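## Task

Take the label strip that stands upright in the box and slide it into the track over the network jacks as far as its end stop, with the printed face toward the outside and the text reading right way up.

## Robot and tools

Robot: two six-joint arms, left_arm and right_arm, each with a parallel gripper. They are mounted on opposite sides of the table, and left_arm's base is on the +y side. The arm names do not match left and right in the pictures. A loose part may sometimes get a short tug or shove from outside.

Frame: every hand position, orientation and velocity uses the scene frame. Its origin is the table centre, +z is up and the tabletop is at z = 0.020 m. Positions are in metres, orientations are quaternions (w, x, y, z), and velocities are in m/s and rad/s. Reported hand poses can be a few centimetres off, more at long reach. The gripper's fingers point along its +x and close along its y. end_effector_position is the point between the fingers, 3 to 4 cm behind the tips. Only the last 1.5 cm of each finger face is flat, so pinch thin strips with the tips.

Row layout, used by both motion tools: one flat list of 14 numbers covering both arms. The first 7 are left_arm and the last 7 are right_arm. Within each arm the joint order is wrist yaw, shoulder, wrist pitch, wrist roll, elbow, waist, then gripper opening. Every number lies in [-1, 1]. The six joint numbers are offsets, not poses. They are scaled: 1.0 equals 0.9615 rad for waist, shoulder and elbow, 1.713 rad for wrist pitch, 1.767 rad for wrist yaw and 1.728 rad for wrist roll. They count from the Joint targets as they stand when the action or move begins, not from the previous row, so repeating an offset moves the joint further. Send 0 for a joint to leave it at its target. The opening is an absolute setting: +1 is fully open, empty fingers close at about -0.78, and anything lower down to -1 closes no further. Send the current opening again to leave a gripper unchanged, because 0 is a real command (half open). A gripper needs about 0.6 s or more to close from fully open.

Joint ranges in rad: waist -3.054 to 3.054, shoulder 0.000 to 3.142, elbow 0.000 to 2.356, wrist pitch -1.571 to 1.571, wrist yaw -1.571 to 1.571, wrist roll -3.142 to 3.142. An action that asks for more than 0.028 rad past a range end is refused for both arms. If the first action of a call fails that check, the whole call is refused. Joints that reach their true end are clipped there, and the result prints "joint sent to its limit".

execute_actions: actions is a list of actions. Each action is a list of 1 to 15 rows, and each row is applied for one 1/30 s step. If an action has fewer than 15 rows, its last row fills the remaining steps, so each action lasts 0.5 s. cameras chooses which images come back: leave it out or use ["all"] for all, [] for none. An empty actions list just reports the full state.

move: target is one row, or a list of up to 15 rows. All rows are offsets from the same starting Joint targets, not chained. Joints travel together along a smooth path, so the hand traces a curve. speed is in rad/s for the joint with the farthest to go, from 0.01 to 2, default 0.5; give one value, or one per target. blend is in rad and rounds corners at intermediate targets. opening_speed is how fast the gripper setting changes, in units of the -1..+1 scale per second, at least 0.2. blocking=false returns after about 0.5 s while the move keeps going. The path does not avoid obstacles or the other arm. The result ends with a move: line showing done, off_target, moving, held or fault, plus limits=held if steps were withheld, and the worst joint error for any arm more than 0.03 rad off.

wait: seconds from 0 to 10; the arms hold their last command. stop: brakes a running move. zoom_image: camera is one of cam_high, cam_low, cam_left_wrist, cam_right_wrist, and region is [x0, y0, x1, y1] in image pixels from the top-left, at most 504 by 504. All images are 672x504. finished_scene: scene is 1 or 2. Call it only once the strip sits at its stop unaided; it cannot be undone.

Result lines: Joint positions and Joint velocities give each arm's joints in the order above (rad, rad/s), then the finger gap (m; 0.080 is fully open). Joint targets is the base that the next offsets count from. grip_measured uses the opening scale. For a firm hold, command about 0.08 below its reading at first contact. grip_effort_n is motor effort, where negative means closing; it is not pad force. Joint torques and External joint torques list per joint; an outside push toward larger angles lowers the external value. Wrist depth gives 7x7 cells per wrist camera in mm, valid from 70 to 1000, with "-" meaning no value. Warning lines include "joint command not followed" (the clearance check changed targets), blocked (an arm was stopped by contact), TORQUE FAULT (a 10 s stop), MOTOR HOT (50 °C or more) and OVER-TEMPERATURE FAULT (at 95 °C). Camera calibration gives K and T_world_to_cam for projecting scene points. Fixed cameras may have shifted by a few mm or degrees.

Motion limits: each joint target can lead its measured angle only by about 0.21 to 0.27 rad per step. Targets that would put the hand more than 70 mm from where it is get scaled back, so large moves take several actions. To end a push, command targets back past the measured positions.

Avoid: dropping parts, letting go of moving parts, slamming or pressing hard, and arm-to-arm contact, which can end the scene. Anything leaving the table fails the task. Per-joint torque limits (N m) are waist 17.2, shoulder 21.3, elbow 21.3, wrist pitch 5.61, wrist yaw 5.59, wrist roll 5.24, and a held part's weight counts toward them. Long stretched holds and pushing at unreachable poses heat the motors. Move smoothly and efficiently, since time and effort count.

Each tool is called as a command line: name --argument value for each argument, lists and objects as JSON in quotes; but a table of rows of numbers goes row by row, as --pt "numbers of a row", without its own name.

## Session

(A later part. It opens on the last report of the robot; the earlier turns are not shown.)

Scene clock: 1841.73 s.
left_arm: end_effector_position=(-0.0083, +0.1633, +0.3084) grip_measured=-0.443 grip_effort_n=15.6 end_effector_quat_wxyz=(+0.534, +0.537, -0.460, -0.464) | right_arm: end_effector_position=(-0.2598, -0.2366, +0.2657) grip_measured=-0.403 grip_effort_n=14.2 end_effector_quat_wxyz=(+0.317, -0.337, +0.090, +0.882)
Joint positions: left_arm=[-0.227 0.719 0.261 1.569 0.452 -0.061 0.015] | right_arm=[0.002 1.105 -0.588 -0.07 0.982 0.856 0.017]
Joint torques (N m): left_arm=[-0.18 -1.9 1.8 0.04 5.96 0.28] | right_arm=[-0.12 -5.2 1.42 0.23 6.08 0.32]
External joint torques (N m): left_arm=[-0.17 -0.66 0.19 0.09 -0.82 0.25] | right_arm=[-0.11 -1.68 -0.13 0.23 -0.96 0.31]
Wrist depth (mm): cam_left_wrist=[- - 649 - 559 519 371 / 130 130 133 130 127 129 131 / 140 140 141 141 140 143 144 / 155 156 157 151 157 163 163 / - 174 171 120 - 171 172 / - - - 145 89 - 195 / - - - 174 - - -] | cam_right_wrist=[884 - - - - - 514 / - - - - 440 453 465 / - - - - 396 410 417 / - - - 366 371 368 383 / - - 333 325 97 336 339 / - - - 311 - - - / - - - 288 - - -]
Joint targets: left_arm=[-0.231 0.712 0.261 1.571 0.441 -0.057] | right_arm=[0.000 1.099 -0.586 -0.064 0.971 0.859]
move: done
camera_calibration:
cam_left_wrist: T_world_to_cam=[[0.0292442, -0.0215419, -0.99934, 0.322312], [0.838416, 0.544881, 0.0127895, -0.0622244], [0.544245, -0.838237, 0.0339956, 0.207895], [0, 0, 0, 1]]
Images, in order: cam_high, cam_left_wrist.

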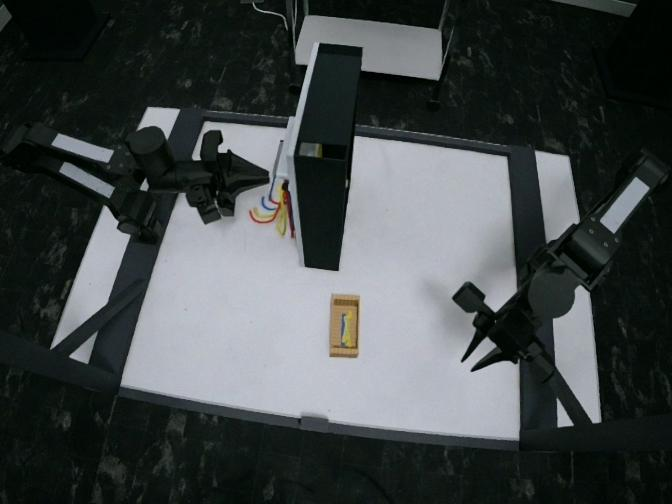

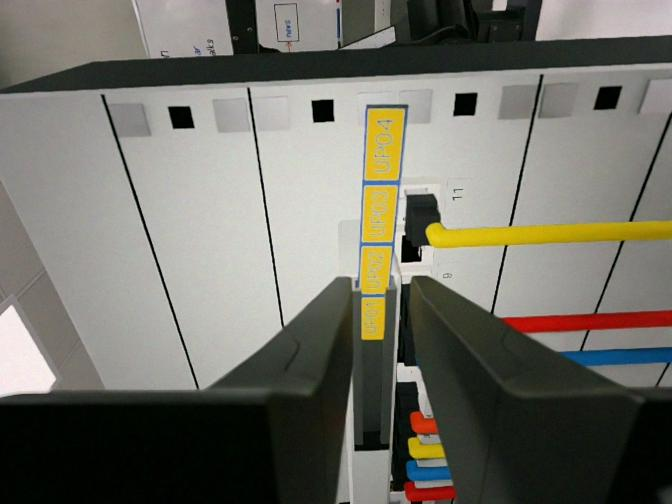

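move --pt "0 -0.1778 -0.0829 0 -0.0291 0 -0.44 0 0 0 0 0 0 -0.4" --pt "-0.504 0.316 0.129 0 0.1154 -0.634 -0.44 0 0 0 0 0 0 -0.4" --speed '[0.1,0.5]' --blend 0.02 --cameras '["cam_left_wrist"]'

execute_actions --actions '[[[0,0,0,0,0,0,-0.85,0,0,0,0,0,0,-0.4]],[[0,0,0,0,0,0,-0.85,0,0,0,0,0,0,-0.4]]]' --cameras '["cam_left_wrist"]'

Scene clock: 1908.20 s.
left_arm: end_effector_position=(-0.0772, +0.1667, +0.3077) grip_measured=-0.443 grip_effort_n=15.6 end_effector_quat_wxyz=(+0.598, +0.595, -0.380, -0.381) | right_arm: end_effector_position=(-0.2598, -0.2366, +0.2657) grip_measured=-0.403 grip_effort_n=14.2 end_effector_quat_wxyz=(+0.317, -0.337, +0.090, +0.882)
Joint positions: left_arm=[-1.117 1.011 0.479 1.569 0.535 -0.663 0.015] | right_arm=[0.002 1.105 -0.588 -0.07 0.982 0.856 0.017]
Joint torques (N m): left_arm=[-0.2 -1.79 1.69 0.04 8.9 -0.33] | right_arm=[-0.13 -5.15 1.41 0.22 6.11 0.25]
External joint torques (N m): left_arm=[-0.2 0.67 0.38 0.09 2.59 -0.35] | right_arm=[-0.13 -1.66 -0.12 0.22 -0.87 0.25]
Wrist depth (mm): cam_left_wrist=[- - - - - 590 412 / - 215 209 201 198 192 189 / - 173 170 166 163 160 157 / - 176 177 178 172 181 181 / - 219 209 141 - 205 206 / - - - 189 - - 199 / - - - - - - -] | cam_right_wrist=[867 - - - - - 516 / - - - - 438 456 461 / - - - - 397 411 422 / - - - 361 370 367 383 / - - 333 326 97 335 337 / - - - 309 - - - / - - - 287 - - -]
Joint targets: left_arm=[-1.122 1.016 0.482 1.571 0.552 -0.667] | right_arm=[0.000 1.099 -0.586 -0.064 0.971 0.859]
move: done
camera_calibration:
cam_left_wrist: T_world_to_cam=[[0.0336894, -0.0203755, -0.999225, 0.323865], [0.649109, 0.760669, 0.00637402, -0.0549642], [0.759949, -0.64882, 0.0388523, 0.231856], [0, 0, 0, 1]]
Images, in order: cam_left_wrist.

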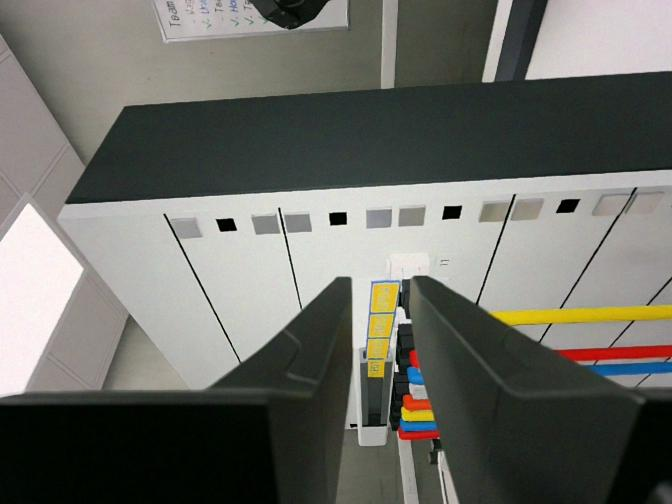

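Scene clock: 1909.40 s.
left_arm: end_effector_position=(-0.0773, +0.1668, +0.3079) grip_measured=-0.778 grip_effort_n=-83.5 end_effector_quat_wxyz=(+0.598, +0.595, -0.380, -0.381) | right_arm: end_effector_position=(-0.2598, -0.2366, +0.2657) grip_measured=-0.403 grip_effort_n=14.7 end_effector_quat_wxyz=(+0.317, -0.337, +0.090, +0.882)
Joint positions: left_arm=[-1.117 1.011 0.479 1.569 0.535 -0.663 0] | right_arm=[0.002 1.105 -0.588 -0.07 0.982 0.856 0.017]
Joint torques (N m): left_arm=[-0.2 -1.73 1.69 0.04 8.91 -0.27] | right_arm=[-0.09 -5.2 1.43 0.23 6.09 0.23]
External joint torques (N m): left_arm=[-0.2 0.75 0.37 0.09 2.57 -0.27] | right_arm=[-0.09 -1.66 -0.1 0.22 -0.91 0.23]
External joint torques at the end of the 1st action: left_arm=[-0.21 0.67 0.39 0.07 2.6 -0.32] | right_arm=[-0.1 -1.61 -0.14 0.23 -0.95 0.3]
Wrist depth (mm): cam_left_wrist=[- - - - - 589 416 / - 215 210 202 197 191 188 / - 172 169 166 164 161 157 / - 176 177 178 173 181 182 / - 219 211 - 90 206 207 / - - - - - - 283 / - - - - - - -] | cam_right_wrist=[875 - - - - - 515 / 986 - - - 437 452 464 / - - - - 399 412 419 / - - - 361 369 368 382 / - - 330 326 97 337 339 / - - - 310 - - - / - - - 288 - - -]
Joint targets: left_arm=[-1.122 1.015 0.482 1.571 0.552 -0.667] | right_arm=[0.000 1.099 -0.586 -0.064 0.971 0.859]
camera_calibration:
cam_left_wrist: T_world_to_cam=[[0.0334482, -0.0206707, -0.999227, 0.324044], [0.64911, 0.760671, 0.00599264, -0.0548238], [0.759959, -0.648809, 0.0388606, 0.23192], [0, 0, 0, 1]]
Images, in order: cam_left_wrist.

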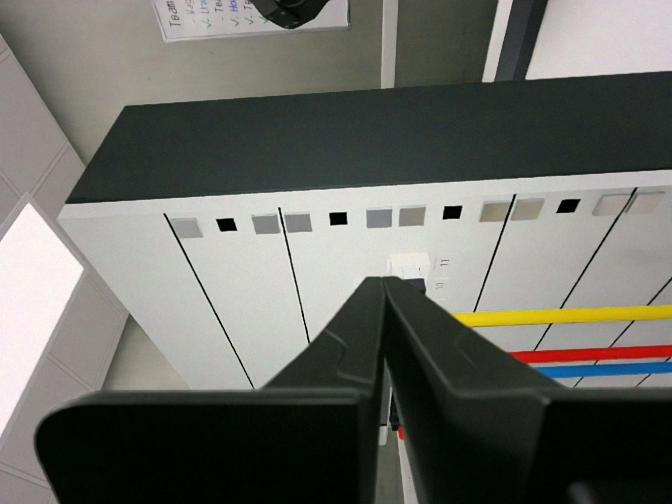

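move --target '[0,0,0,-0.91,0,0,-0.85,0,0,0,0,0,0,-0.4]' --speed 1.2 --cameras '[]'

move --target '[0,0,0,-0.908,0,0,-0.85,0,0,0,0,0,0,-0.4]' --speed 1.2 --cameras '["cam_left_wrist"]'

Scene clock: 1924.33 s.
left_arm: end_effector_position=(-0.0772, +0.1668, +0.3081) grip_measured=-0.778 grip_effort_n=-83.5 end_effector_quat_wxyz=(+0.843, -0.002, +0.000, -0.538) | right_arm: end_effector_position=(-0.2598, -0.2366, +0.2657) grip_measured=-0.403 grip_effort_n=14.2 end_effector_quat_wxyz=(+0.317, -0.337, +0.090, +0.882)
Joint positions: left_arm=[-1.118 1.011 0.479 0.001 0.536 -0.663 0] | right_arm=[0.002 1.105 -0.588 -0.07 0.982 0.856 0.017]
Joint torques (N m): left_arm=[-0.19 -1.7 1.59 -0.07 8.75 -0.3] | right_arm=[-0.1 -5.15 1.42 0.22 6.07 0.25]
External joint torques (N m): left_arm=[-0.2 0.7 0.33 -0.07 2.46 -0.28] | right_arm=[-0.1 -1.6 -0.14 0.22 -0.99 0.25]
Wrist depth (mm): cam_left_wrist=[190 174 157 139 180 - 393 / 215 190 168 152 201 - 383 / 226 199 174 162 217 - - / 218 177 157 170 663 692 632 / - 233 215 - 91 550 541 / - 244 - - - - 460 / - - - - - - -] | cam_right_wrist=[886 - - - - - 516 / 980 - - - 438 452 462 / - - - - 398 411 420 / - - - 362 369 368 382 / - - 331 325 97 335 340 / - - - 310 - - - / - - - 286 - - -]
Joint targets: left_arm=[-1.122 1.015 0.482 -0.002 0.552 -0.667] | right_arm=[0.000 1.099 -0.586 -0.064 0.971 0.859]
move: done

Scene clock: 1926.37 s.
left_arm: end_effector_position=(-0.0772, +0.1668, +0.3083) grip_measured=-0.778 grip_effort_n=-83.5 end_effector_quat_wxyz=(+0.595, -0.597, +0.380, -0.380) | right_arm: end_effector_position=(-0.2598, -0.2366, +0.2657) grip_measured=-0.403 grip_effort_n=14.7 end_effector_quat_wxyz=(+0.317, -0.337, +0.090, +0.882)
Joint positions: left_arm=[-1.118 1.011 0.479 -1.569 0.536 -0.663 0] | right_arm=[0.002 1.105 -0.588 -0.07 0.982 0.856 0.017]
Joint torques (N m): left_arm=[-0.19 -1.64 1.55 0.01 8.68 -0.31] | right_arm=[-0.1 -5.17 1.41 0.22 6.07 0.24]
External joint torques (N m): left_arm=[-0.19 0.72 0.33 -0.04 2.43 -0.31] | right_arm=[-0.1 -1.64 -0.12 0.21 -0.94 0.23]
Wrist depth (mm): cam_left_wrist=[169 167 164 128 160 159 156 / 169 167 165 132 161 158 157 / 170 168 165 156 161 159 156 / 347 493 714 - 633 - - / 378 517 702 - 90 - - / 317 482 - - - - - / - - - - - - -] | cam_right_wrist=[859 - - - - - 518 / 985 - - - 439 452 462 / - - - - 397 411 418 / - - - 363 371 368 382 / - - 333 324 97 338 339 / - - - 310 - - - / - - - 288 - - -]
Joint targets: left_arm=[-1.122 1.015 0.482 -1.571 0.552 -0.667] | right_arm=[0.000 1.099 -0.586 -0.064 0.971 0.859]
move: done
camera_calibration:
cam_left_wrist: T_world_to_cam=[[-0.00952269, -0.0369134, 0.999273, -0.29223], [-0.999934, -0.00607767, -0.0097535, -0.0494752], [0.00643329, -0.9993, -0.0368531, 0.255471], [0, 0, 0, 1]]
Images, in order: cam_left_wrist.

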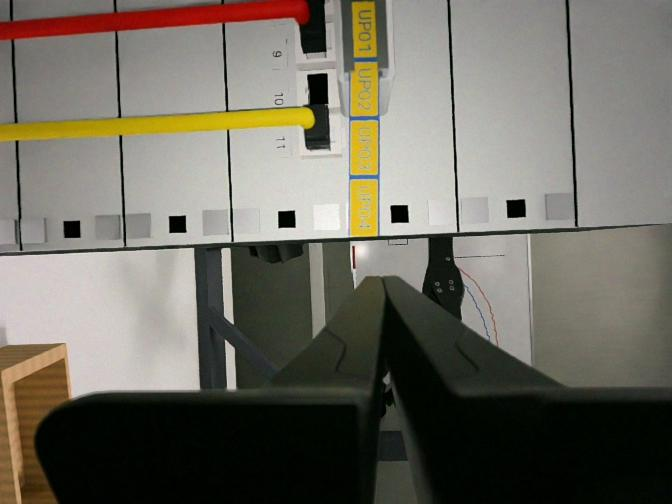

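move --target '[0.0436,0.0807,0.0365,0,0.0174,0.0801,-0.85,0,0,0,0,0,0,-0.4]' --speed 0.08 --cameras '["cam_left_wrist","cam_high"]'

zoom_image --camera "cam_left_wrist" --region '[280, 100, 480, 340]'

Scene clock: 1960.27 s.
left_arm: end_effector_position=(-0.0744, +0.1477, +0.3037) grip_measured=-0.778 grip_effort_n=-83.5 end_effector_quat_wxyz=(+0.595, -0.598, +0.380, -0.380) | right_arm: end_effector_position=(-0.2598, -0.2366, +0.2657) grip_measured=-0.403 grip_effort_n=14.2 end_effector_quat_wxyz=(+0.317, -0.337, +0.090, +0.882)
Joint positions: left_arm=[-1.05 1.088 0.541 -1.569 0.552 -0.594 0] | right_arm=[0.002 1.105 -0.588 -0.07 0.982 0.856 0.017]
Joint torques (N m): left_arm=[0.1 -2.15 1.61 0.01 8.64 0.31] | right_arm=[-0.1 -5.16 1.41 0.22 6.08 0.28]
External joint torques (N m): left_arm=[0.09 0.6 0.36 -0.04 2.46 0.33] | right_arm=[-0.1 -1.67 -0.13 0.22 -0.93 0.3]
Wrist depth (mm): cam_left_wrist=[150 148 146 135 141 140 138 / 149 148 146 119 141 140 138 / 150 148 146 144 142 140 138 / 338 153 668 - 564 - - / 369 513 694 - 91 - - / 365 477 - - - - - / - - - - - - -] | cam_right_wrist=[881 - - - - - 519 / 990 - - - 440 448 463 / - - - - 399 408 419 / - - - 360 370 368 382 / - - 331 324 97 336 338 / - - - 311 - - - / - - - 287 - - -]
Joint targets: left_arm=[-1.045 1.093 0.545 -1.571 0.569 -0.590] | right_arm=[0.000 1.099 -0.586 -0.064 0.971 0.859]
move: done
camera_calibration:
cam_left_wrist: T_world_to_cam=[[-0.00930628, -0.0361077, 0.999305, -0.288448], [-0.999931, -0.00684927, -0.00955959, -0.0467512], [0.00718969, -0.999324, -0.0360414, 0.236048], [0, 0, 0, 1]]
Images, in order: cam_high, cam_left_wrist.

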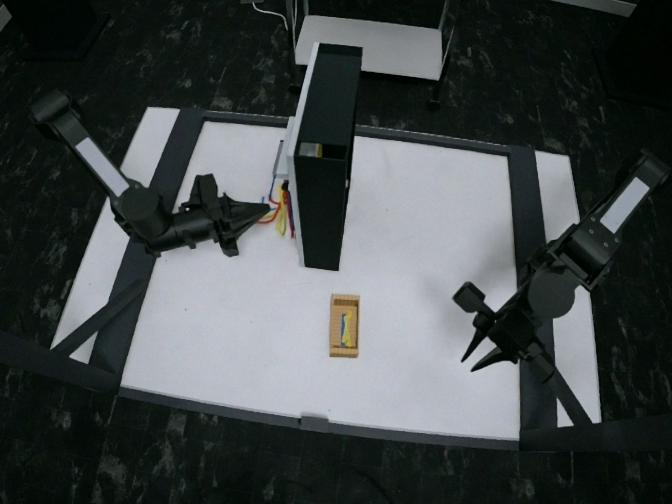

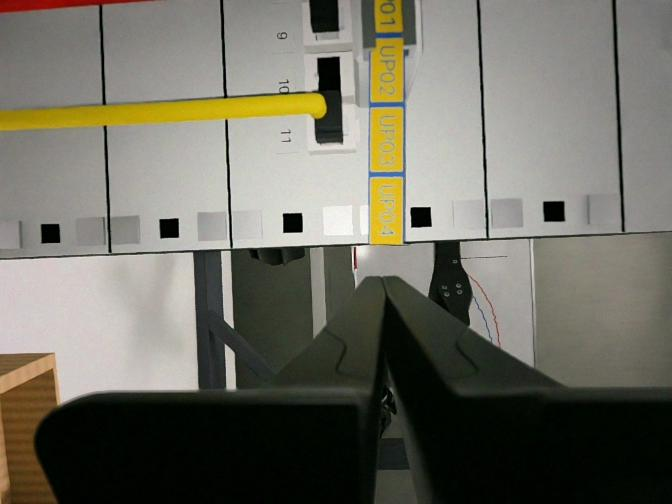

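Scaled by 2.100.

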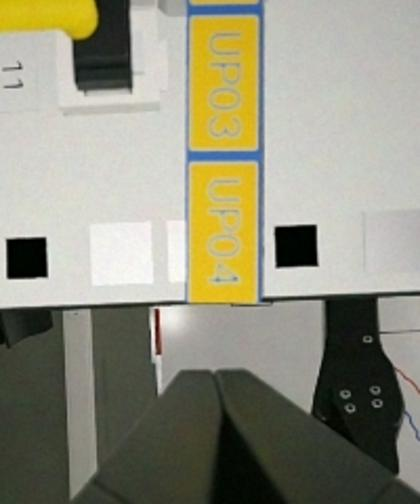

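move --pt "0 -0.013 -0.0023 0 -0.0281 0 -0.85 0 0 0 0 0 0 -0.4" --pt "0.015 -0.035 -0.0095 0 -0.0418 0.0276 -0.85 0 0 0 0 0 0 -0.4" --speed 0.06 --cameras '["cam_left_wrist"]'

zoom_image --camera "cam_left_wrist" --region '[280, 60, 480, 340]'

Scene clock: 2005.07 s.
left_arm: end_effector_position=(-0.0676, +0.1480, +0.3018) grip_measured=-0.778 grip_effort_n=-83.5 end_effector_quat_wxyz=(+0.597, -0.595, +0.380, -0.380) | right_arm: end_effector_position=(-0.2598, -0.2366, +0.2657) grip_measured=-0.403 grip_effort_n=14.2 end_effector_quat_wxyz=(+0.317, -0.337, +0.090, +0.882)
Joint positions: left_arm=[-1.023 1.068 0.529 -1.569 0.539 -0.568 0] | right_arm=[0.002 1.105 -0.588 -0.07 0.982 0.856 0.017]
Joint torques (N m): left_arm=[0.09 -3.76 1.35 0.01 5.42 0.28] | right_arm=[-0.12 -5.16 1.41 0.21 6.09 0.28]
External joint torques (N m): left_arm=[0.09 -1.08 0.1 -0.04 -0.76 0.28] | right_arm=[-0.11 -1.65 -0.14 0.21 -0.95 0.28]
Motor temperatures (°C): left_arm=[25 23 41 24 41 22] | right_arm=[24 25 38 26 30 23]
Wrist depth (mm): cam_left_wrist=[150 148 146 119 141 140 137 / 151 149 146 137 142 140 137 / 150 149 147 144 142 140 138 / 150 149 147 145 142 - - / 364 502 679 - 91 - - / 362 467 - - - - - / - - - - - - -] | cam_right_wrist=[878 - - - - - 512 / 993 - - - 436 455 458 / - - - - 399 409 420 / - - - 362 369 368 383 / - - 329 324 97 337 340 / - - - 310 - - - / - - - 288 - - -]
Joint targets: left_arm=[-1.018 1.060 0.528 -1.571 0.529 -0.563] | right_arm=[0.000 1.099 -0.586 -0.064 0.971 0.859]
move: done
camera_calibration:
cam_left_wrist: T_world_to_cam=[[-0.0130134, -0.0414219, 0.999057, -0.285881], [-0.999888, -0.00678839, -0.0133057, -0.0388347], [0.00733314, -0.999119, -0.0413289, 0.237789], [0, 0, 0, 1]]
Images, in order: cam_left_wrist.

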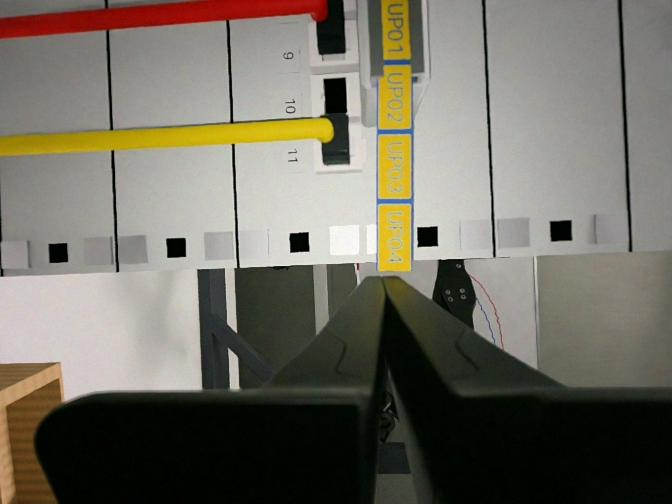

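Scaled by 1.800.

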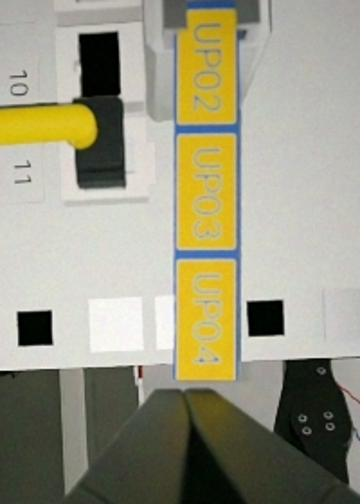

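move --target '[0.0509,-0.0825,-0.0204,0,-0.0339,0.0936,-0.85,0,0,0,0,0,0,-0.4]' --speed 0.04 --cameras '["cam_left_wrist"]'

zoom_image --camera "cam_left_wrist" --region '[280, 60, 480, 340]'

Scene clock: 2020.97 s.
left_arm: end_effector_position=(-0.0448, +0.1518, +0.3045) grip_measured=-0.778 grip_effort_n=-83.5 end_effector_quat_wxyz=(+0.593, -0.600, +0.379, -0.381) | right_arm: end_effector_position=(-0.2598, -0.2366, +0.2657) grip_measured=-0.403 grip_effort_n=14.2 end_effector_quat_wxyz=(+0.317, -0.337, +0.090, +0.882)
Joint positions: left_arm=[-0.933 0.988 0.494 -1.569 0.506 -0.478 0] | right_arm=[0.002 1.105 -0.588 -0.07 0.982 0.856 0.017]
Joint torques (N m): left_arm=[0.09 -3.24 1.41 0.01 5.49 0.36] | right_arm=[-0.11 -5.15 1.42 0.24 6.08 0.3]
External joint torques (N m): left_arm=[0.1 -0.92 0.1 -0.04 -0.83 0.36] | right_arm=[-0.1 -1.61 -0.12 0.24 -0.96 0.29]
Wrist depth (mm): cam_left_wrist=[153 151 149 121 146 143 142 / 153 152 149 122 112 144 142 / 154 152 149 141 145 144 142 / 154 152 150 148 146 144 142 / 339 153 149 - 91 - - / 369 479 - - - - - / - - - - - - -] | cam_right_wrist=[878 - - - - - 517 / 983 - - - 435 451 463 / - - - - 399 410 420 / - - - 363 369 370 382 / - - 332 326 97 337 338 / - - - 308 - - - / - - - 287 - - -]
Joint targets: left_arm=[-0.928 0.980 0.493 -1.571 0.496 -0.473] | right_arm=[0.000 1.099 -0.586 -0.064 0.971 0.859]
move: done
camera_calibration:
cam_left_wrist: T_world_to_cam=[[-0.00691785, -0.0304183, 0.999513, -0.289621], [-0.999948, -0.0072819, -0.00714247, -0.0177915], [0.00749561, -0.999511, -0.0303663, 0.23824], [0, 0, 0, 1]]
Images, in order: cam_left_wrist.

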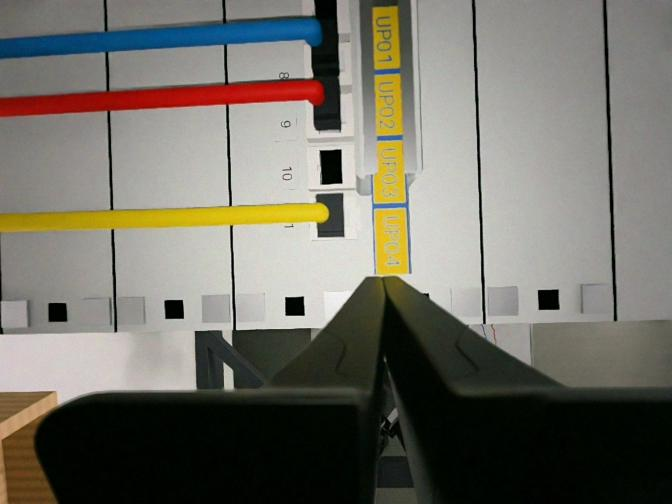

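Scaled by 1.800.

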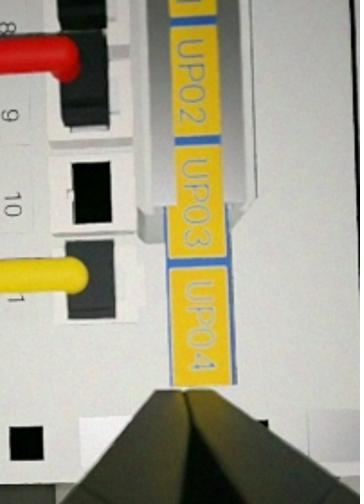

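move --target '[0.0379,-0.0358,-0.0086,0,-0.0141,0.0696,-0.85,0,0,0,0,0,0,-0.4]' --speed 0.04 --cameras '["cam_left_wrist"]'

zoom_image --camera "cam_left_wrist" --region '[280, 100, 480, 340]'

Scene clock: 2030.73 s.
left_arm: end_effector_position=(-0.0310, +0.1519, +0.3055) grip_measured=-0.778 grip_effort_n=-83.5 end_effector_quat_wxyz=(+0.591, -0.602, +0.379, -0.381) | right_arm: end_effector_position=(-0.2598, -0.2366, +0.2657) grip_measured=-0.403 grip_effort_n=14.2 end_effector_quat_wxyz=(+0.317, -0.337, +0.090, +0.882)
Joint positions: left_arm=[-0.866 0.954 0.479 -1.569 0.493 -0.411 0] | right_arm=[0.002 1.105 -0.588 -0.07 0.982 0.856 0.017]
Joint torques (N m): left_arm=[0.1 -3.07 1.47 0.02 5.57 0.32] | right_arm=[-0.11 -5.19 1.42 0.22 6.12 0.22]
External joint torques (N m): left_arm=[0.09 -0.92 0.11 -0.03 -0.83 0.32] | right_arm=[-0.1 -1.63 -0.15 0.21 -0.97 0.22]
Wrist depth (mm): cam_left_wrist=[152 151 150 113 146 144 143 / 153 119 149 116 145 144 143 / 153 151 149 142 145 144 143 / 153 152 149 129 146 144 143 / 153 151 150 - 91 144 143 / - 152 - - - - - / - - - - - - -] | cam_right_wrist=[877 - - - - - 510 / 978 - - - 441 452 461 / - - - - 401 409 421 / - - - 361 368 369 383 / - - 332 325 97 339 340 / - - - 310 - - - / - - - 287 - - -]
Joint targets: left_arm=[-0.861 0.946 0.479 -1.571 0.482 -0.406] | right_arm=[0.000 1.099 -0.586 -0.064 0.971 0.859]
move: done
camera_calibration:
cam_left_wrist: T_world_to_cam=[[-0.00507555, -0.024525, 0.999686, -0.291488], [-0.999962, -0.00694374, -0.0052473, -0.00462139], [0.00707025, -0.999675, -0.0244888, 0.236555], [0, 0, 0, 1]]
Images, in order: cam_left_wrist.

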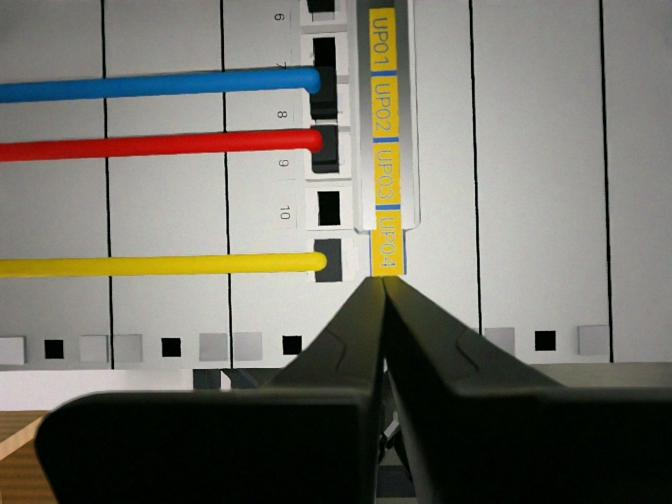

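Scaled by 2.100.

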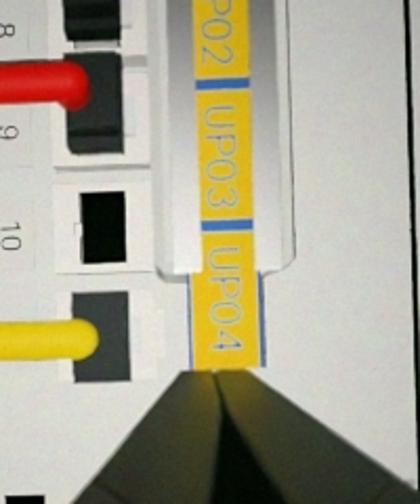

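move --target '[0.0258,-0.02,-0.0054,0,-0.0074,0.0473,-0.85,0,0,0,0,0,0,-0.4]' --speed 0.04 --cameras '["cam_left_wrist"]'

zoom_image --camera "cam_left_wrist" --region '[320, 180, 460, 320]'

Scene clock: 2037.17 s.
left_arm: end_effector_position=(-0.0222, +0.1518, +0.3062) grip_measured=-0.778 grip_effort_n=-83.5 end_effector_quat_wxyz=(+0.590, -0.603, +0.378, -0.382) | right_arm: end_effector_position=(-0.2598, -0.2366, +0.2657) grip_measured=-0.403 grip_effort_n=14.2 end_effector_quat_wxyz=(+0.317, -0.337, +0.090, +0.882)
Joint positions: left_arm=[-0.82 0.935 0.469 -1.569 0.486 -0.365 0] | right_arm=[0.002 1.105 -0.588 -0.07 0.982 0.856 0.017]
Joint torques (N m): left_arm=[0.1 -2.94 1.5 0.01 5.63 0.34] | right_arm=[-0.11 -5.17 1.42 0.21 6.1 0.23]
External joint torques (N m): left_arm=[0.09 -0.86 0.13 -0.03 -0.78 0.33] | right_arm=[-0.1 -1.65 -0.14 0.21 -0.94 0.21]
Motor temperatures (°C): left_arm=[25 23 41 24 36 22] | right_arm=[24 25 39 26 30 23]
Wrist depth (mm): cam_left_wrist=[152 151 150 112 145 144 143 / 152 150 149 116 145 144 143 / - 151 149 122 146 145 143 / 152 151 149 141 146 144 142 / 152 151 150 - 91 144 143 / - 150 - - - - 143 / - - - - - - -] | cam_right_wrist=[886 - - - - - 516 / 998 - - - 436 452 462 / - - - - 398 408 419 / - - - 360 370 367 383 / - - 330 323 97 339 340 / - - - 309 - - - / - - - 288 - - -]
Joint targets: left_arm=[-0.816 0.927 0.470 -1.571 0.475 -0.361] | right_arm=[0.000 1.099 -0.586 -0.064 0.971 0.859]
move: done
camera_calibration:
cam_left_wrist: T_world_to_cam=[[-0.00467931, -0.0213758, 0.999761, -0.292604], [-0.999967, -0.00658645, -0.0048211, 0.00397862], [0.00668792, -0.99975, -0.0213443, 0.23545], [0, 0, 0, 1]]
Images, in order: cam_left_wrist.

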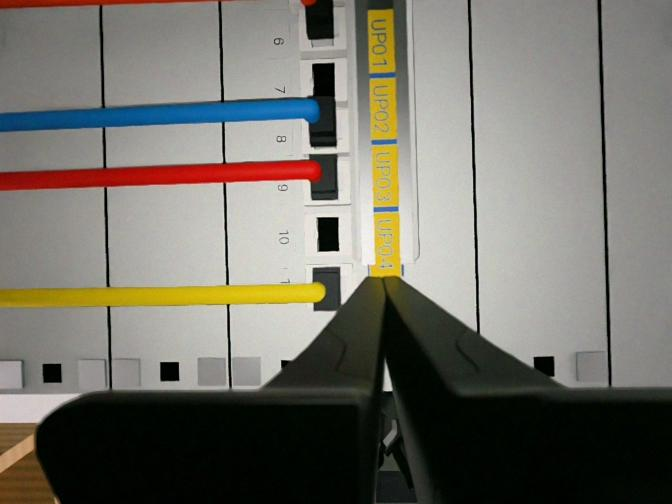

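Scaled by 3.600.

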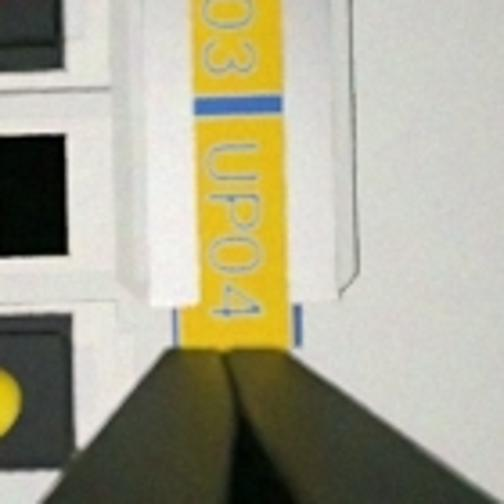

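move --target '[0.0088,-0.0066,-0.0023,0,-0.0025,0.0161,-0.85,0,0,0,0,0,0,-0.4]' --speed 0.02 --cameras '["cam_left_wrist"]'

zoom_image --camera "cam_left_wrist" --region '[320, 200, 440, 320]'

zoom_image --camera "cam_left_wrist" --region '[320, 0, 440, 120]'

Scene clock: 2049.27 s.
left_arm: end_effector_position=(-0.0192, +0.1519, +0.3061) grip_measured=-0.778 grip_effort_n=-83.5 end_effector_quat_wxyz=(+0.590, -0.603, +0.378, -0.382) | right_arm: end_effector_position=(-0.2598, -0.2366, +0.2657) grip_measured=-0.403 grip_effort_n=14.7 end_effector_quat_wxyz=(+0.317, -0.337, +0.090, +0.882)
Joint positions: left_arm=[-0.805 0.928 0.465 -1.569 0.483 -0.35 0] | right_arm=[0.002 1.105 -0.588 -0.07 0.982 0.856 0.017]
Joint torques (N m): left_arm=[0.1 -2.87 1.5 0.01 5.62 0.42] | right_arm=[-0.12 -5.19 1.42 0.22 6.12 0.28]
External joint torques (N m): left_arm=[0.11 -0.84 0.13 -0.04 -0.77 0.38] | right_arm=[-0.12 -1.63 -0.15 0.22 -0.99 0.29]
Wrist depth (mm): cam_left_wrist=[152 151 149 118 146 145 143 / 152 151 149 116 145 145 143 / - 151 149 122 146 144 143 / 152 151 149 141 146 144 143 / 152 151 150 - 91 144 143 / - 151 - - - - 142 / - - - - - - -] | cam_right_wrist=[875 - - - - - 511 / 976 - - - 441 455 461 / - - - - 396 411 420 / - - - 363 369 367 384 / - - 331 325 97 338 337 / - - - 310 - - - / - - - 288 - - -]
Joint targets: left_arm=[-0.800 0.920 0.465 -1.571 0.473 -0.345] | right_arm=[0.000 1.099 -0.586 -0.064 0.971 0.859]
move: done
camera_calibration:
cam_left_wrist: T_world_to_cam=[[-0.00511713, -0.0216127, 0.999753, -0.292448], [-0.999964, -0.00658853, -0.00526064, 0.00712054], [0.0067006, -0.999745, -0.0215782, 0.235573], [0, 0, 0, 1]]
Images, in order: cam_left_wrist.

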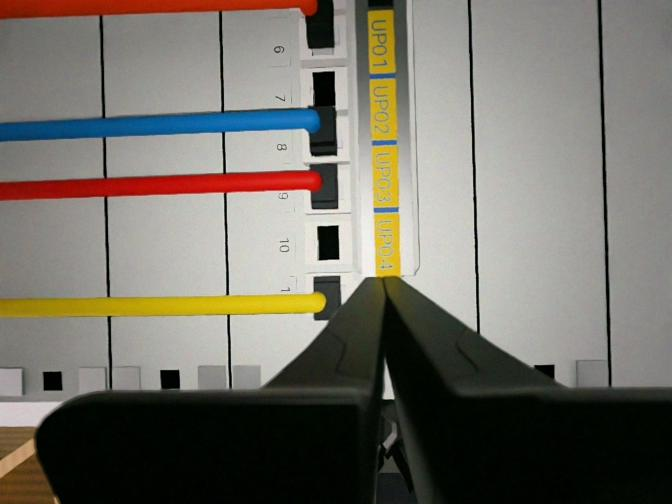

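Scaled by 4.200.

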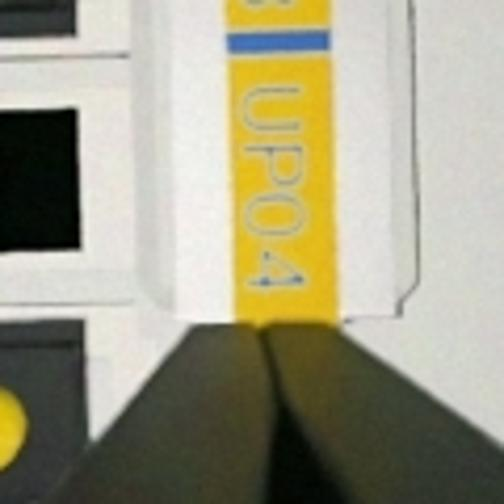

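Scaled by 4.200.

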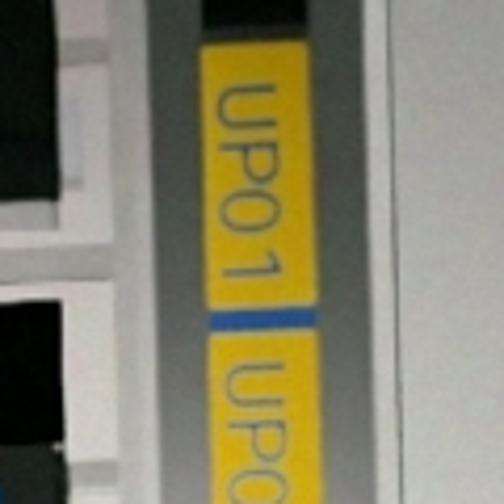

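move --target '[0.0044,-0.0033,-0.0012,0,-0.0012,0.0081,-0.85,0,0,0,0,0,0,-0.4]' --speed 0.02 --cameras '["cam_left_wrist"]'

zoom_image --camera "cam_left_wrist" --region '[320, 200, 440, 320]'

zoom_image --camera "cam_left_wrist" --region '[340, 0, 420, 60]'

Scene clock: 2056.47 s.
left_arm: end_effector_position=(-0.0184, +0.1518, +0.3061) grip_measured=-0.778 grip_effort_n=-83.5 end_effector_quat_wxyz=(+0.589, -0.602, +0.379, -0.383) | right_arm: end_effector_position=(-0.2598, -0.2366, +0.2657) grip_measured=-0.403 grip_effort_n=14.7 end_effector_quat_wxyz=(+0.317, -0.337, +0.090, +0.882)
Joint positions: left_arm=[-0.796 0.925 0.463 -1.569 0.482 -0.344 0] | right_arm=[0.002 1.105 -0.588 -0.07 0.982 0.856 0.017]
Joint torques (N m): left_arm=[0.08 -2.88 1.51 0.02 5.63 0.48] | right_arm=[-0.13 -5.2 1.42 0.21 6.05 0.26]
External joint torques (N m): left_arm=[0.06 -0.86 0.13 -0.02 -0.78 0.48] | right_arm=[-0.13 -1.69 -0.14 0.21 -0.99 0.27]
Wrist depth (mm): cam_left_wrist=[151 150 149 119 145 143 142 / 152 150 148 115 145 144 142 / - 151 149 122 145 144 143 / 152 151 149 141 145 144 143 / 152 151 150 - 90 144 143 / - 151 - - - - 143 / - - - - - - -] | cam_right_wrist=[873 - - - - - 516 / 984 - - - 438 451 463 / - - - - 398 407 420 / - - - 362 369 370 384 / - - 331 324 97 335 338 / - - - 312 - - - / - - - 289 - - -]
Joint targets: left_arm=[-0.793 0.917 0.463 -1.571 0.472 -0.338] | right_arm=[0.000 1.099 -0.586 -0.064 0.971 0.859]
move: done
camera_calibration:
cam_left_wrist: T_world_to_cam=[[-0.0053562, -0.0215303, 0.999754, -0.29247], [-0.999979, -0.00353904, -0.00543362, 0.00749307], [0.00365516, -0.999762, -0.0215109, 0.235426], [0, 0, 0, 1]]
Images, in order: cam_left_wrist.

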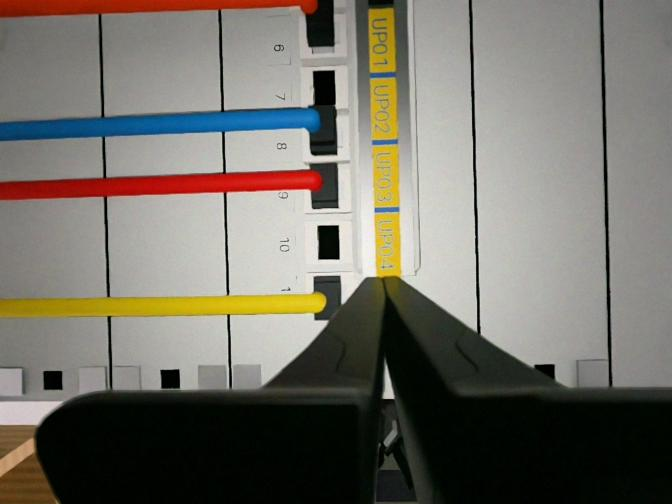

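Scaled by 4.200.

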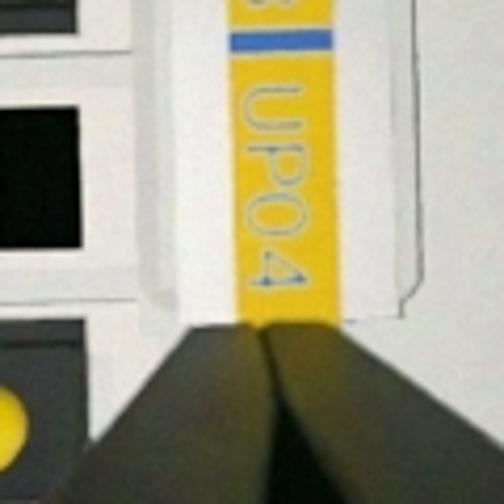

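Scaled by 6.300.

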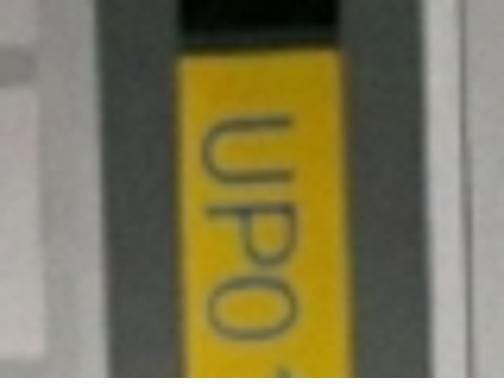

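move --target '[0.0055,-0.0033,-0.0012,0,-0.0012,0.0095,-0.85,0,0,0,0,0,0,-0.4]' --speed 0.02 --cameras '["cam_left_wrist"]'

zoom_image --camera "cam_left_wrist" --region '[320, 200, 440, 320]'

zoom_image --camera "cam_left_wrist" --region '[340, 0, 420, 60]'

Scene clock: 2070.33 s.
left_arm: end_effector_position=(-0.0177, +0.1517, +0.3061) grip_measured=-0.778 grip_effort_n=-83.5 end_effector_quat_wxyz=(+0.588, -0.601, +0.380, -0.384) | right_arm: end_effector_position=(-0.2598, -0.2366, +0.2657) grip_measured=-0.403 grip_effort_n=14.2 end_effector_quat_wxyz=(+0.317, -0.337, +0.090, +0.882)
Joint positions: left_arm=[-0.784 0.922 0.461 -1.569 0.481 -0.336 0] | right_arm=[0.002 1.105 -0.588 -0.07 0.982 0.856 0.017]
Joint torques (N m): left_arm=[-0.02 -2.88 1.53 0.02 5.66 0.67] | right_arm=[-0.12 -5.17 1.42 0.21 6.1 0.22]
External joint torques (N m): left_arm=[-0.02 -0.89 0.16 -0.03 -0.7 0.66] | right_arm=[-0.12 -1.67 -0.12 0.21 -0.92 0.22]
Wrist depth (mm): cam_left_wrist=[150 149 147 118 144 143 141 / 151 150 148 115 144 143 142 / - 150 148 121 145 143 142 / 152 150 148 140 145 143 143 / 152 150 149 - 91 144 143 / - 150 - - - - 143 / - - - - - - -] | cam_right_wrist=[876 - - - - - 511 / - - - - 441 455 457 / - - - - 401 410 422 / - - - 360 369 368 383 / - - 332 323 97 336 339 / - - - 309 - - - / - - - 287 - - -]
Joint targets: left_arm=[-0.783 0.914 0.461 -1.571 0.470 -0.328] | right_arm=[0.000 1.099 -0.586 -0.064 0.971 0.859]
move: done
camera_calibration:
cam_left_wrist: T_world_to_cam=[[-0.00567884, -0.0214207, 0.999754, -0.292536], [-0.999983, 0.00103569, -0.00565795, 0.00764662], [-0.000914236, -0.99977, -0.0214263, 0.235153], [0, 0, 0, 1]]
Images, in order: cam_left_wrist.

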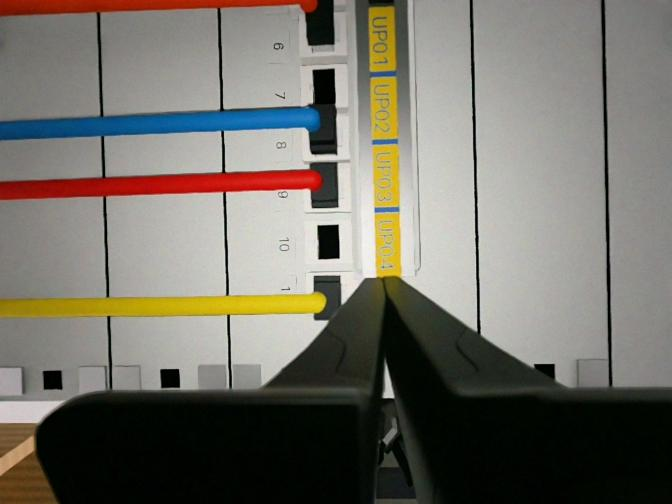

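Scaled by 4.200.

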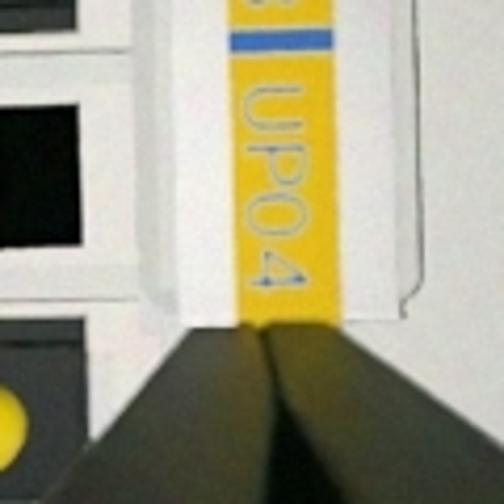

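Scaled by 6.300.

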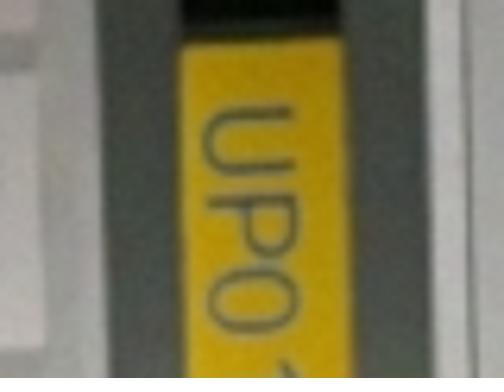

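move --target '[0.0055,-0.0033,-0.0012,0,-0.0012,0.0095,-0.85,0,0,0,0,0,0,-0.4]' --speed 0.02 --cameras '["cam_left_wrist"]'

zoom_image --camera "cam_left_wrist" --region '[340, 0, 420, 60]'

zoom_image --camera "cam_left_wrist" --region '[350, 240, 430, 300]'

Scene clock: 2080.47 s.
left_arm: end_effector_position=(-0.0170, +0.1514, +0.3062) grip_measured=-0.778 grip_effort_n=-83.5 end_effector_quat_wxyz=(+0.587, -0.600, +0.382, -0.386) | right_arm: end_effector_position=(-0.2598, -0.2366, +0.2657) grip_measured=-0.403 grip_effort_n=14.2 end_effector_quat_wxyz=(+0.317, -0.337, +0.090, +0.882)
Joint positions: left_arm=[-0.771 0.919 0.459 -1.569 0.48 -0.329 0] | right_arm=[0.002 1.105 -0.588 -0.07 0.982 0.856 0.017]
Joint torques (N m): left_arm=[-0.08 -2.94 1.52 0.01 5.63 0.8] | right_arm=[-0.12 -5.2 1.41 0.23 6.1 0.24]
External joint torques (N m): left_arm=[-0.1 -0.95 0.13 -0.04 -0.82 0.82] | right_arm=[-0.11 -1.68 -0.14 0.22 -0.94 0.23]
Wrist depth (mm): cam_left_wrist=[150 148 147 118 143 142 141 / 150 149 147 115 144 142 141 / - 149 148 121 144 143 142 / 151 150 148 140 145 143 142 / 152 150 149 - 90 144 142 / - 150 - - - - 142 / - - - - - - -] | cam_right_wrist=[881 - - - - - 519 / 994 - - - 437 454 462 / - - - - 400 408 419 / - - - 361 369 370 380 / - - 332 325 97 336 341 / - - - 310 - - - / - - - 288 - - -]
Joint targets: left_arm=[-0.773 0.910 0.459 -1.571 0.469 -0.319] | right_arm=[0.000 1.099 -0.586 -0.064 0.971 0.859]
move: done
camera_calibration:
cam_left_wrist: T_world_to_cam=[[-0.00568474, -0.021145, 0.99976, -0.292592], [-0.999964, 0.00637777, -0.00555102, 0.00745276], [-0.00625886, -0.999756, -0.0211805, 0.234728], [0, 0, 0, 1]]
Images, in order: cam_left_wrist.

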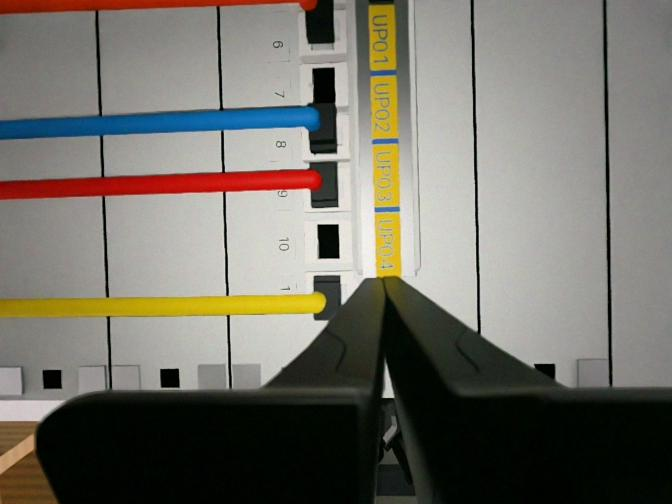

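Scaled by 6.300.

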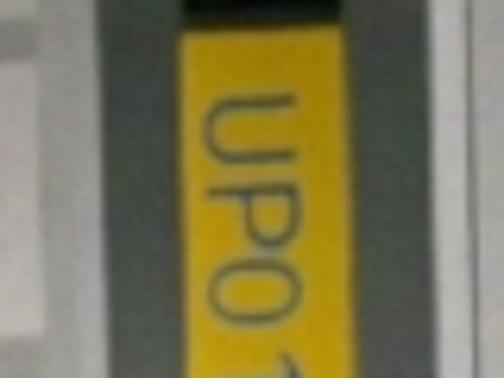

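Scaled by 6.300.

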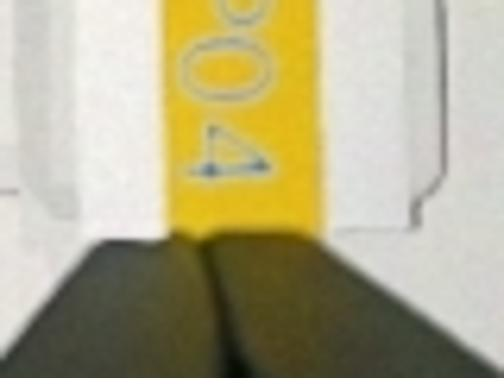

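move --target '[0.004,-0.0033,-0.0012,0,-0.0012,0.0095,-0.85,0,0,0,0,0,0,-0.4]' --speed 0.02 --cameras '["cam_left_wrist"]'

zoom_image --camera "cam_left_wrist" --region '[340, 0, 420, 60]'

zoom_image --camera "cam_left_wrist" --region '[350, 240, 430, 300]'

Scene clock: 2085.93 s.
left_arm: end_effector_position=(-0.0163, +0.1513, +0.3062) grip_measured=-0.778 grip_effort_n=-83.5 end_effector_quat_wxyz=(+0.587, -0.600, +0.383, -0.387) | right_arm: end_effector_position=(-0.2598, -0.2366, +0.2657) grip_measured=-0.403 grip_effort_n=14.7 end_effector_quat_wxyz=(+0.317, -0.337, +0.090, +0.882)
Joint positions: left_arm=[-0.761 0.916 0.457 -1.569 0.479 -0.323 0] | right_arm=[0.002 1.105 -0.588 -0.07 0.982 0.856 0.017]
Joint torques (N m): left_arm=[-0.18 -2.92 1.51 0.02 5.6 1.07] | right_arm=[-0.11 -5.21 1.42 0.2 6.13 0.24]
External joint torques (N m): left_arm=[-0.19 -0.95 0.13 -0.03 -0.81 1.07] | right_arm=[-0.1 -1.72 -0.13 0.2 -0.9 0.23]
Wrist depth (mm): cam_left_wrist=[149 148 147 119 142 141 140 / 149 148 146 114 143 142 140 / - 149 147 121 144 143 141 / 151 150 148 139 144 143 142 / 152 150 149 - 91 144 142 / - 150 - - - - 142 / - - - - - - -] | cam_right_wrist=[878 - - - - - 512 / - - - - 439 454 462 / - - - - 397 412 420 / - - - 362 369 367 385 / - - 332 325 97 336 337 / - - - 310 - - - / - - - 288 - - -]
Joint targets: left_arm=[-0.766 0.908 0.457 -1.571 0.468 -0.310] | right_arm=[0.000 1.099 -0.586 -0.064 0.971 0.859]
move: done
camera_calibration:
cam_left_wrist: T_world_to_cam=[[-0.00594632, -0.021057, 0.999761, -0.292673], [-0.999935, 0.00980846, -0.00574078, 0.00774478], [-0.00968522, -0.99973, -0.0211139, 0.234498], [0, 0, 0, 1]]
Images, in order: cam_left_wrist.

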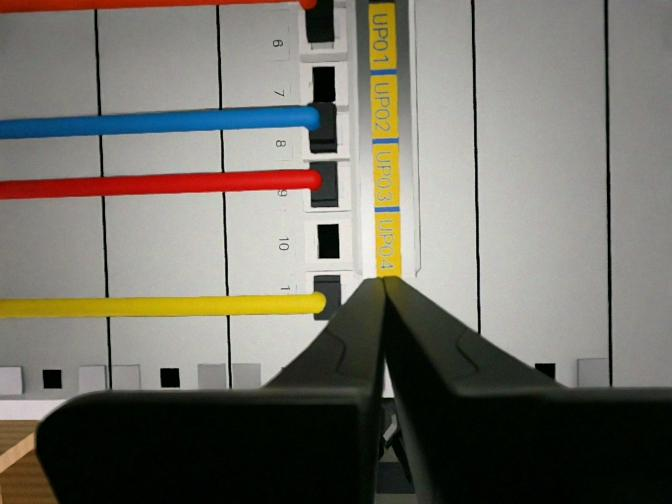

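Scaled by 6.300.

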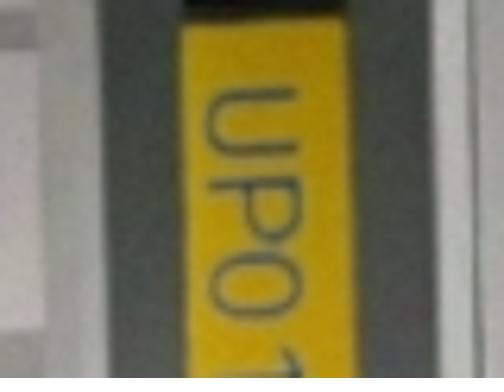

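Scaled by 6.300.

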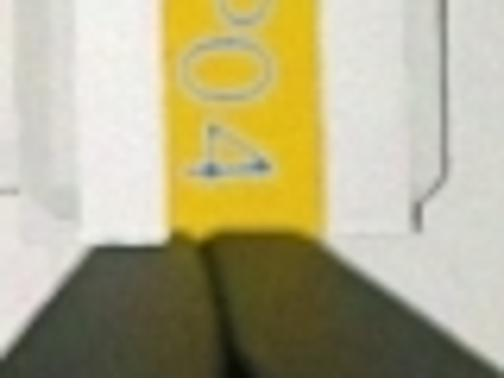

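move --pt "-0.02 0 0 0 0 -0.036 -0.85 0 0 0 0 0 0 -0.4" --pt "-0.03 -0.08 -0.035 0 -0.02 -0.056 -0.85 0 0 0 0 0 0 -0.4" --pt "-0.03 -0.3 -0.15 0 -0.05 -0.056 -0.85 0 0 0 0 0 0 -0.4" --speed '[0.05,0.1,0.3]' --blend 0.005 --cameras '["cam_left_wrist"]'

zoom_image --camera "cam_left_wrist" --region '[300, 0, 480, 270]'

Scene clock: 2098.03 s.
left_arm: end_effector_position=(-0.0021, +0.1998, +0.3096) grip_measured=-0.778 grip_effort_n=-83.5 end_effector_quat_wxyz=(+0.595, -0.598, +0.379, -0.381) | right_arm: end_effector_position=(-0.2598, -0.2366, +0.2657) grip_measured=-0.403 grip_effort_n=14.7 end_effector_quat_wxyz=(+0.317, -0.337, +0.090, +0.882)
Joint positions: left_arm=[-0.815 0.625 0.201 -1.569 0.43 -0.36 0] | right_arm=[0.002 1.105 -0.588 -0.07 0.982 0.856 0.017]
Joint torques (N m): left_arm=[-0.18 -1 1.49 0.04 5.77 -0.3] | right_arm=[-0.12 -5.16 1.42 0.22 6.12 0.26]
External joint torques (N m): left_arm=[-0.18 -0.43 0.13 -0.01 -0.69 -0.3] | right_arm=[-0.11 -1.58 -0.14 0.22 -0.98 0.27]
Wrist depth (mm): cam_left_wrist=[203 200 197 163 192 190 188 / 203 200 198 159 193 190 189 / 202 201 197 156 192 191 189 / 203 201 199 170 193 190 189 / 203 202 199 - 91 190 189 / - 202 - - - - 189 / - - - - - - -] | cam_right_wrist=[884 - - - - - 515 / 993 - - - 436 457 465 / - - - - 396 409 417 / - - - 364 369 369 383 / - - 332 324 97 338 340 / - - - 311 - - - / - - - 289 - - -]
Joint targets: left_arm=[-0.819 0.619 0.200 -1.571 0.420 -0.364] | right_arm=[0.000 1.099 -0.586 -0.064 0.971 0.859]
move: done
camera_calibration:
cam_left_wrist: T_world_to_cam=[[-0.00980206, -0.0346334, 0.999352, -0.292129], [-0.999929, -0.00648479, -0.0100324, 0.0260501], [0.00682804, -0.999379, -0.0345673, 0.287369], [0, 0, 0, 1]]
Images, in order: cam_left_wrist.

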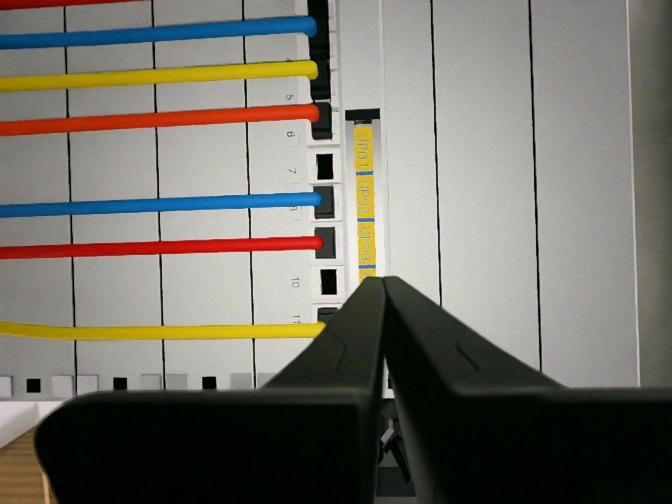

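Scaled by 1.867.

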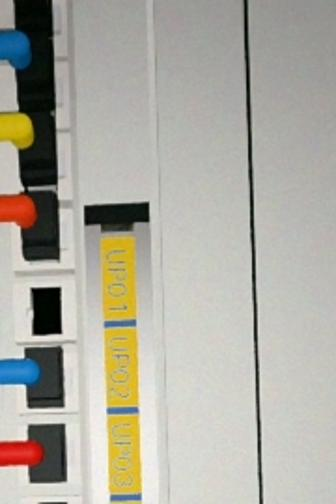

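zoom_image --camera "cam_left_wrist" --region '[335, 100, 395, 150]'

Scaled by 8.400.

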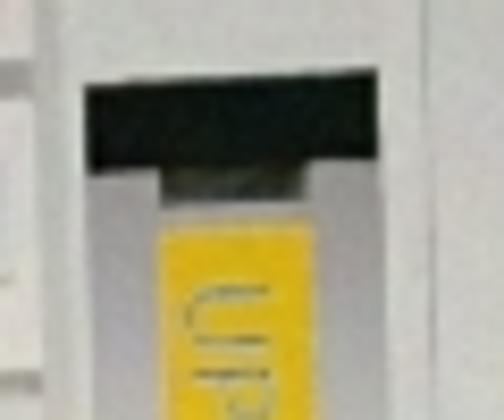

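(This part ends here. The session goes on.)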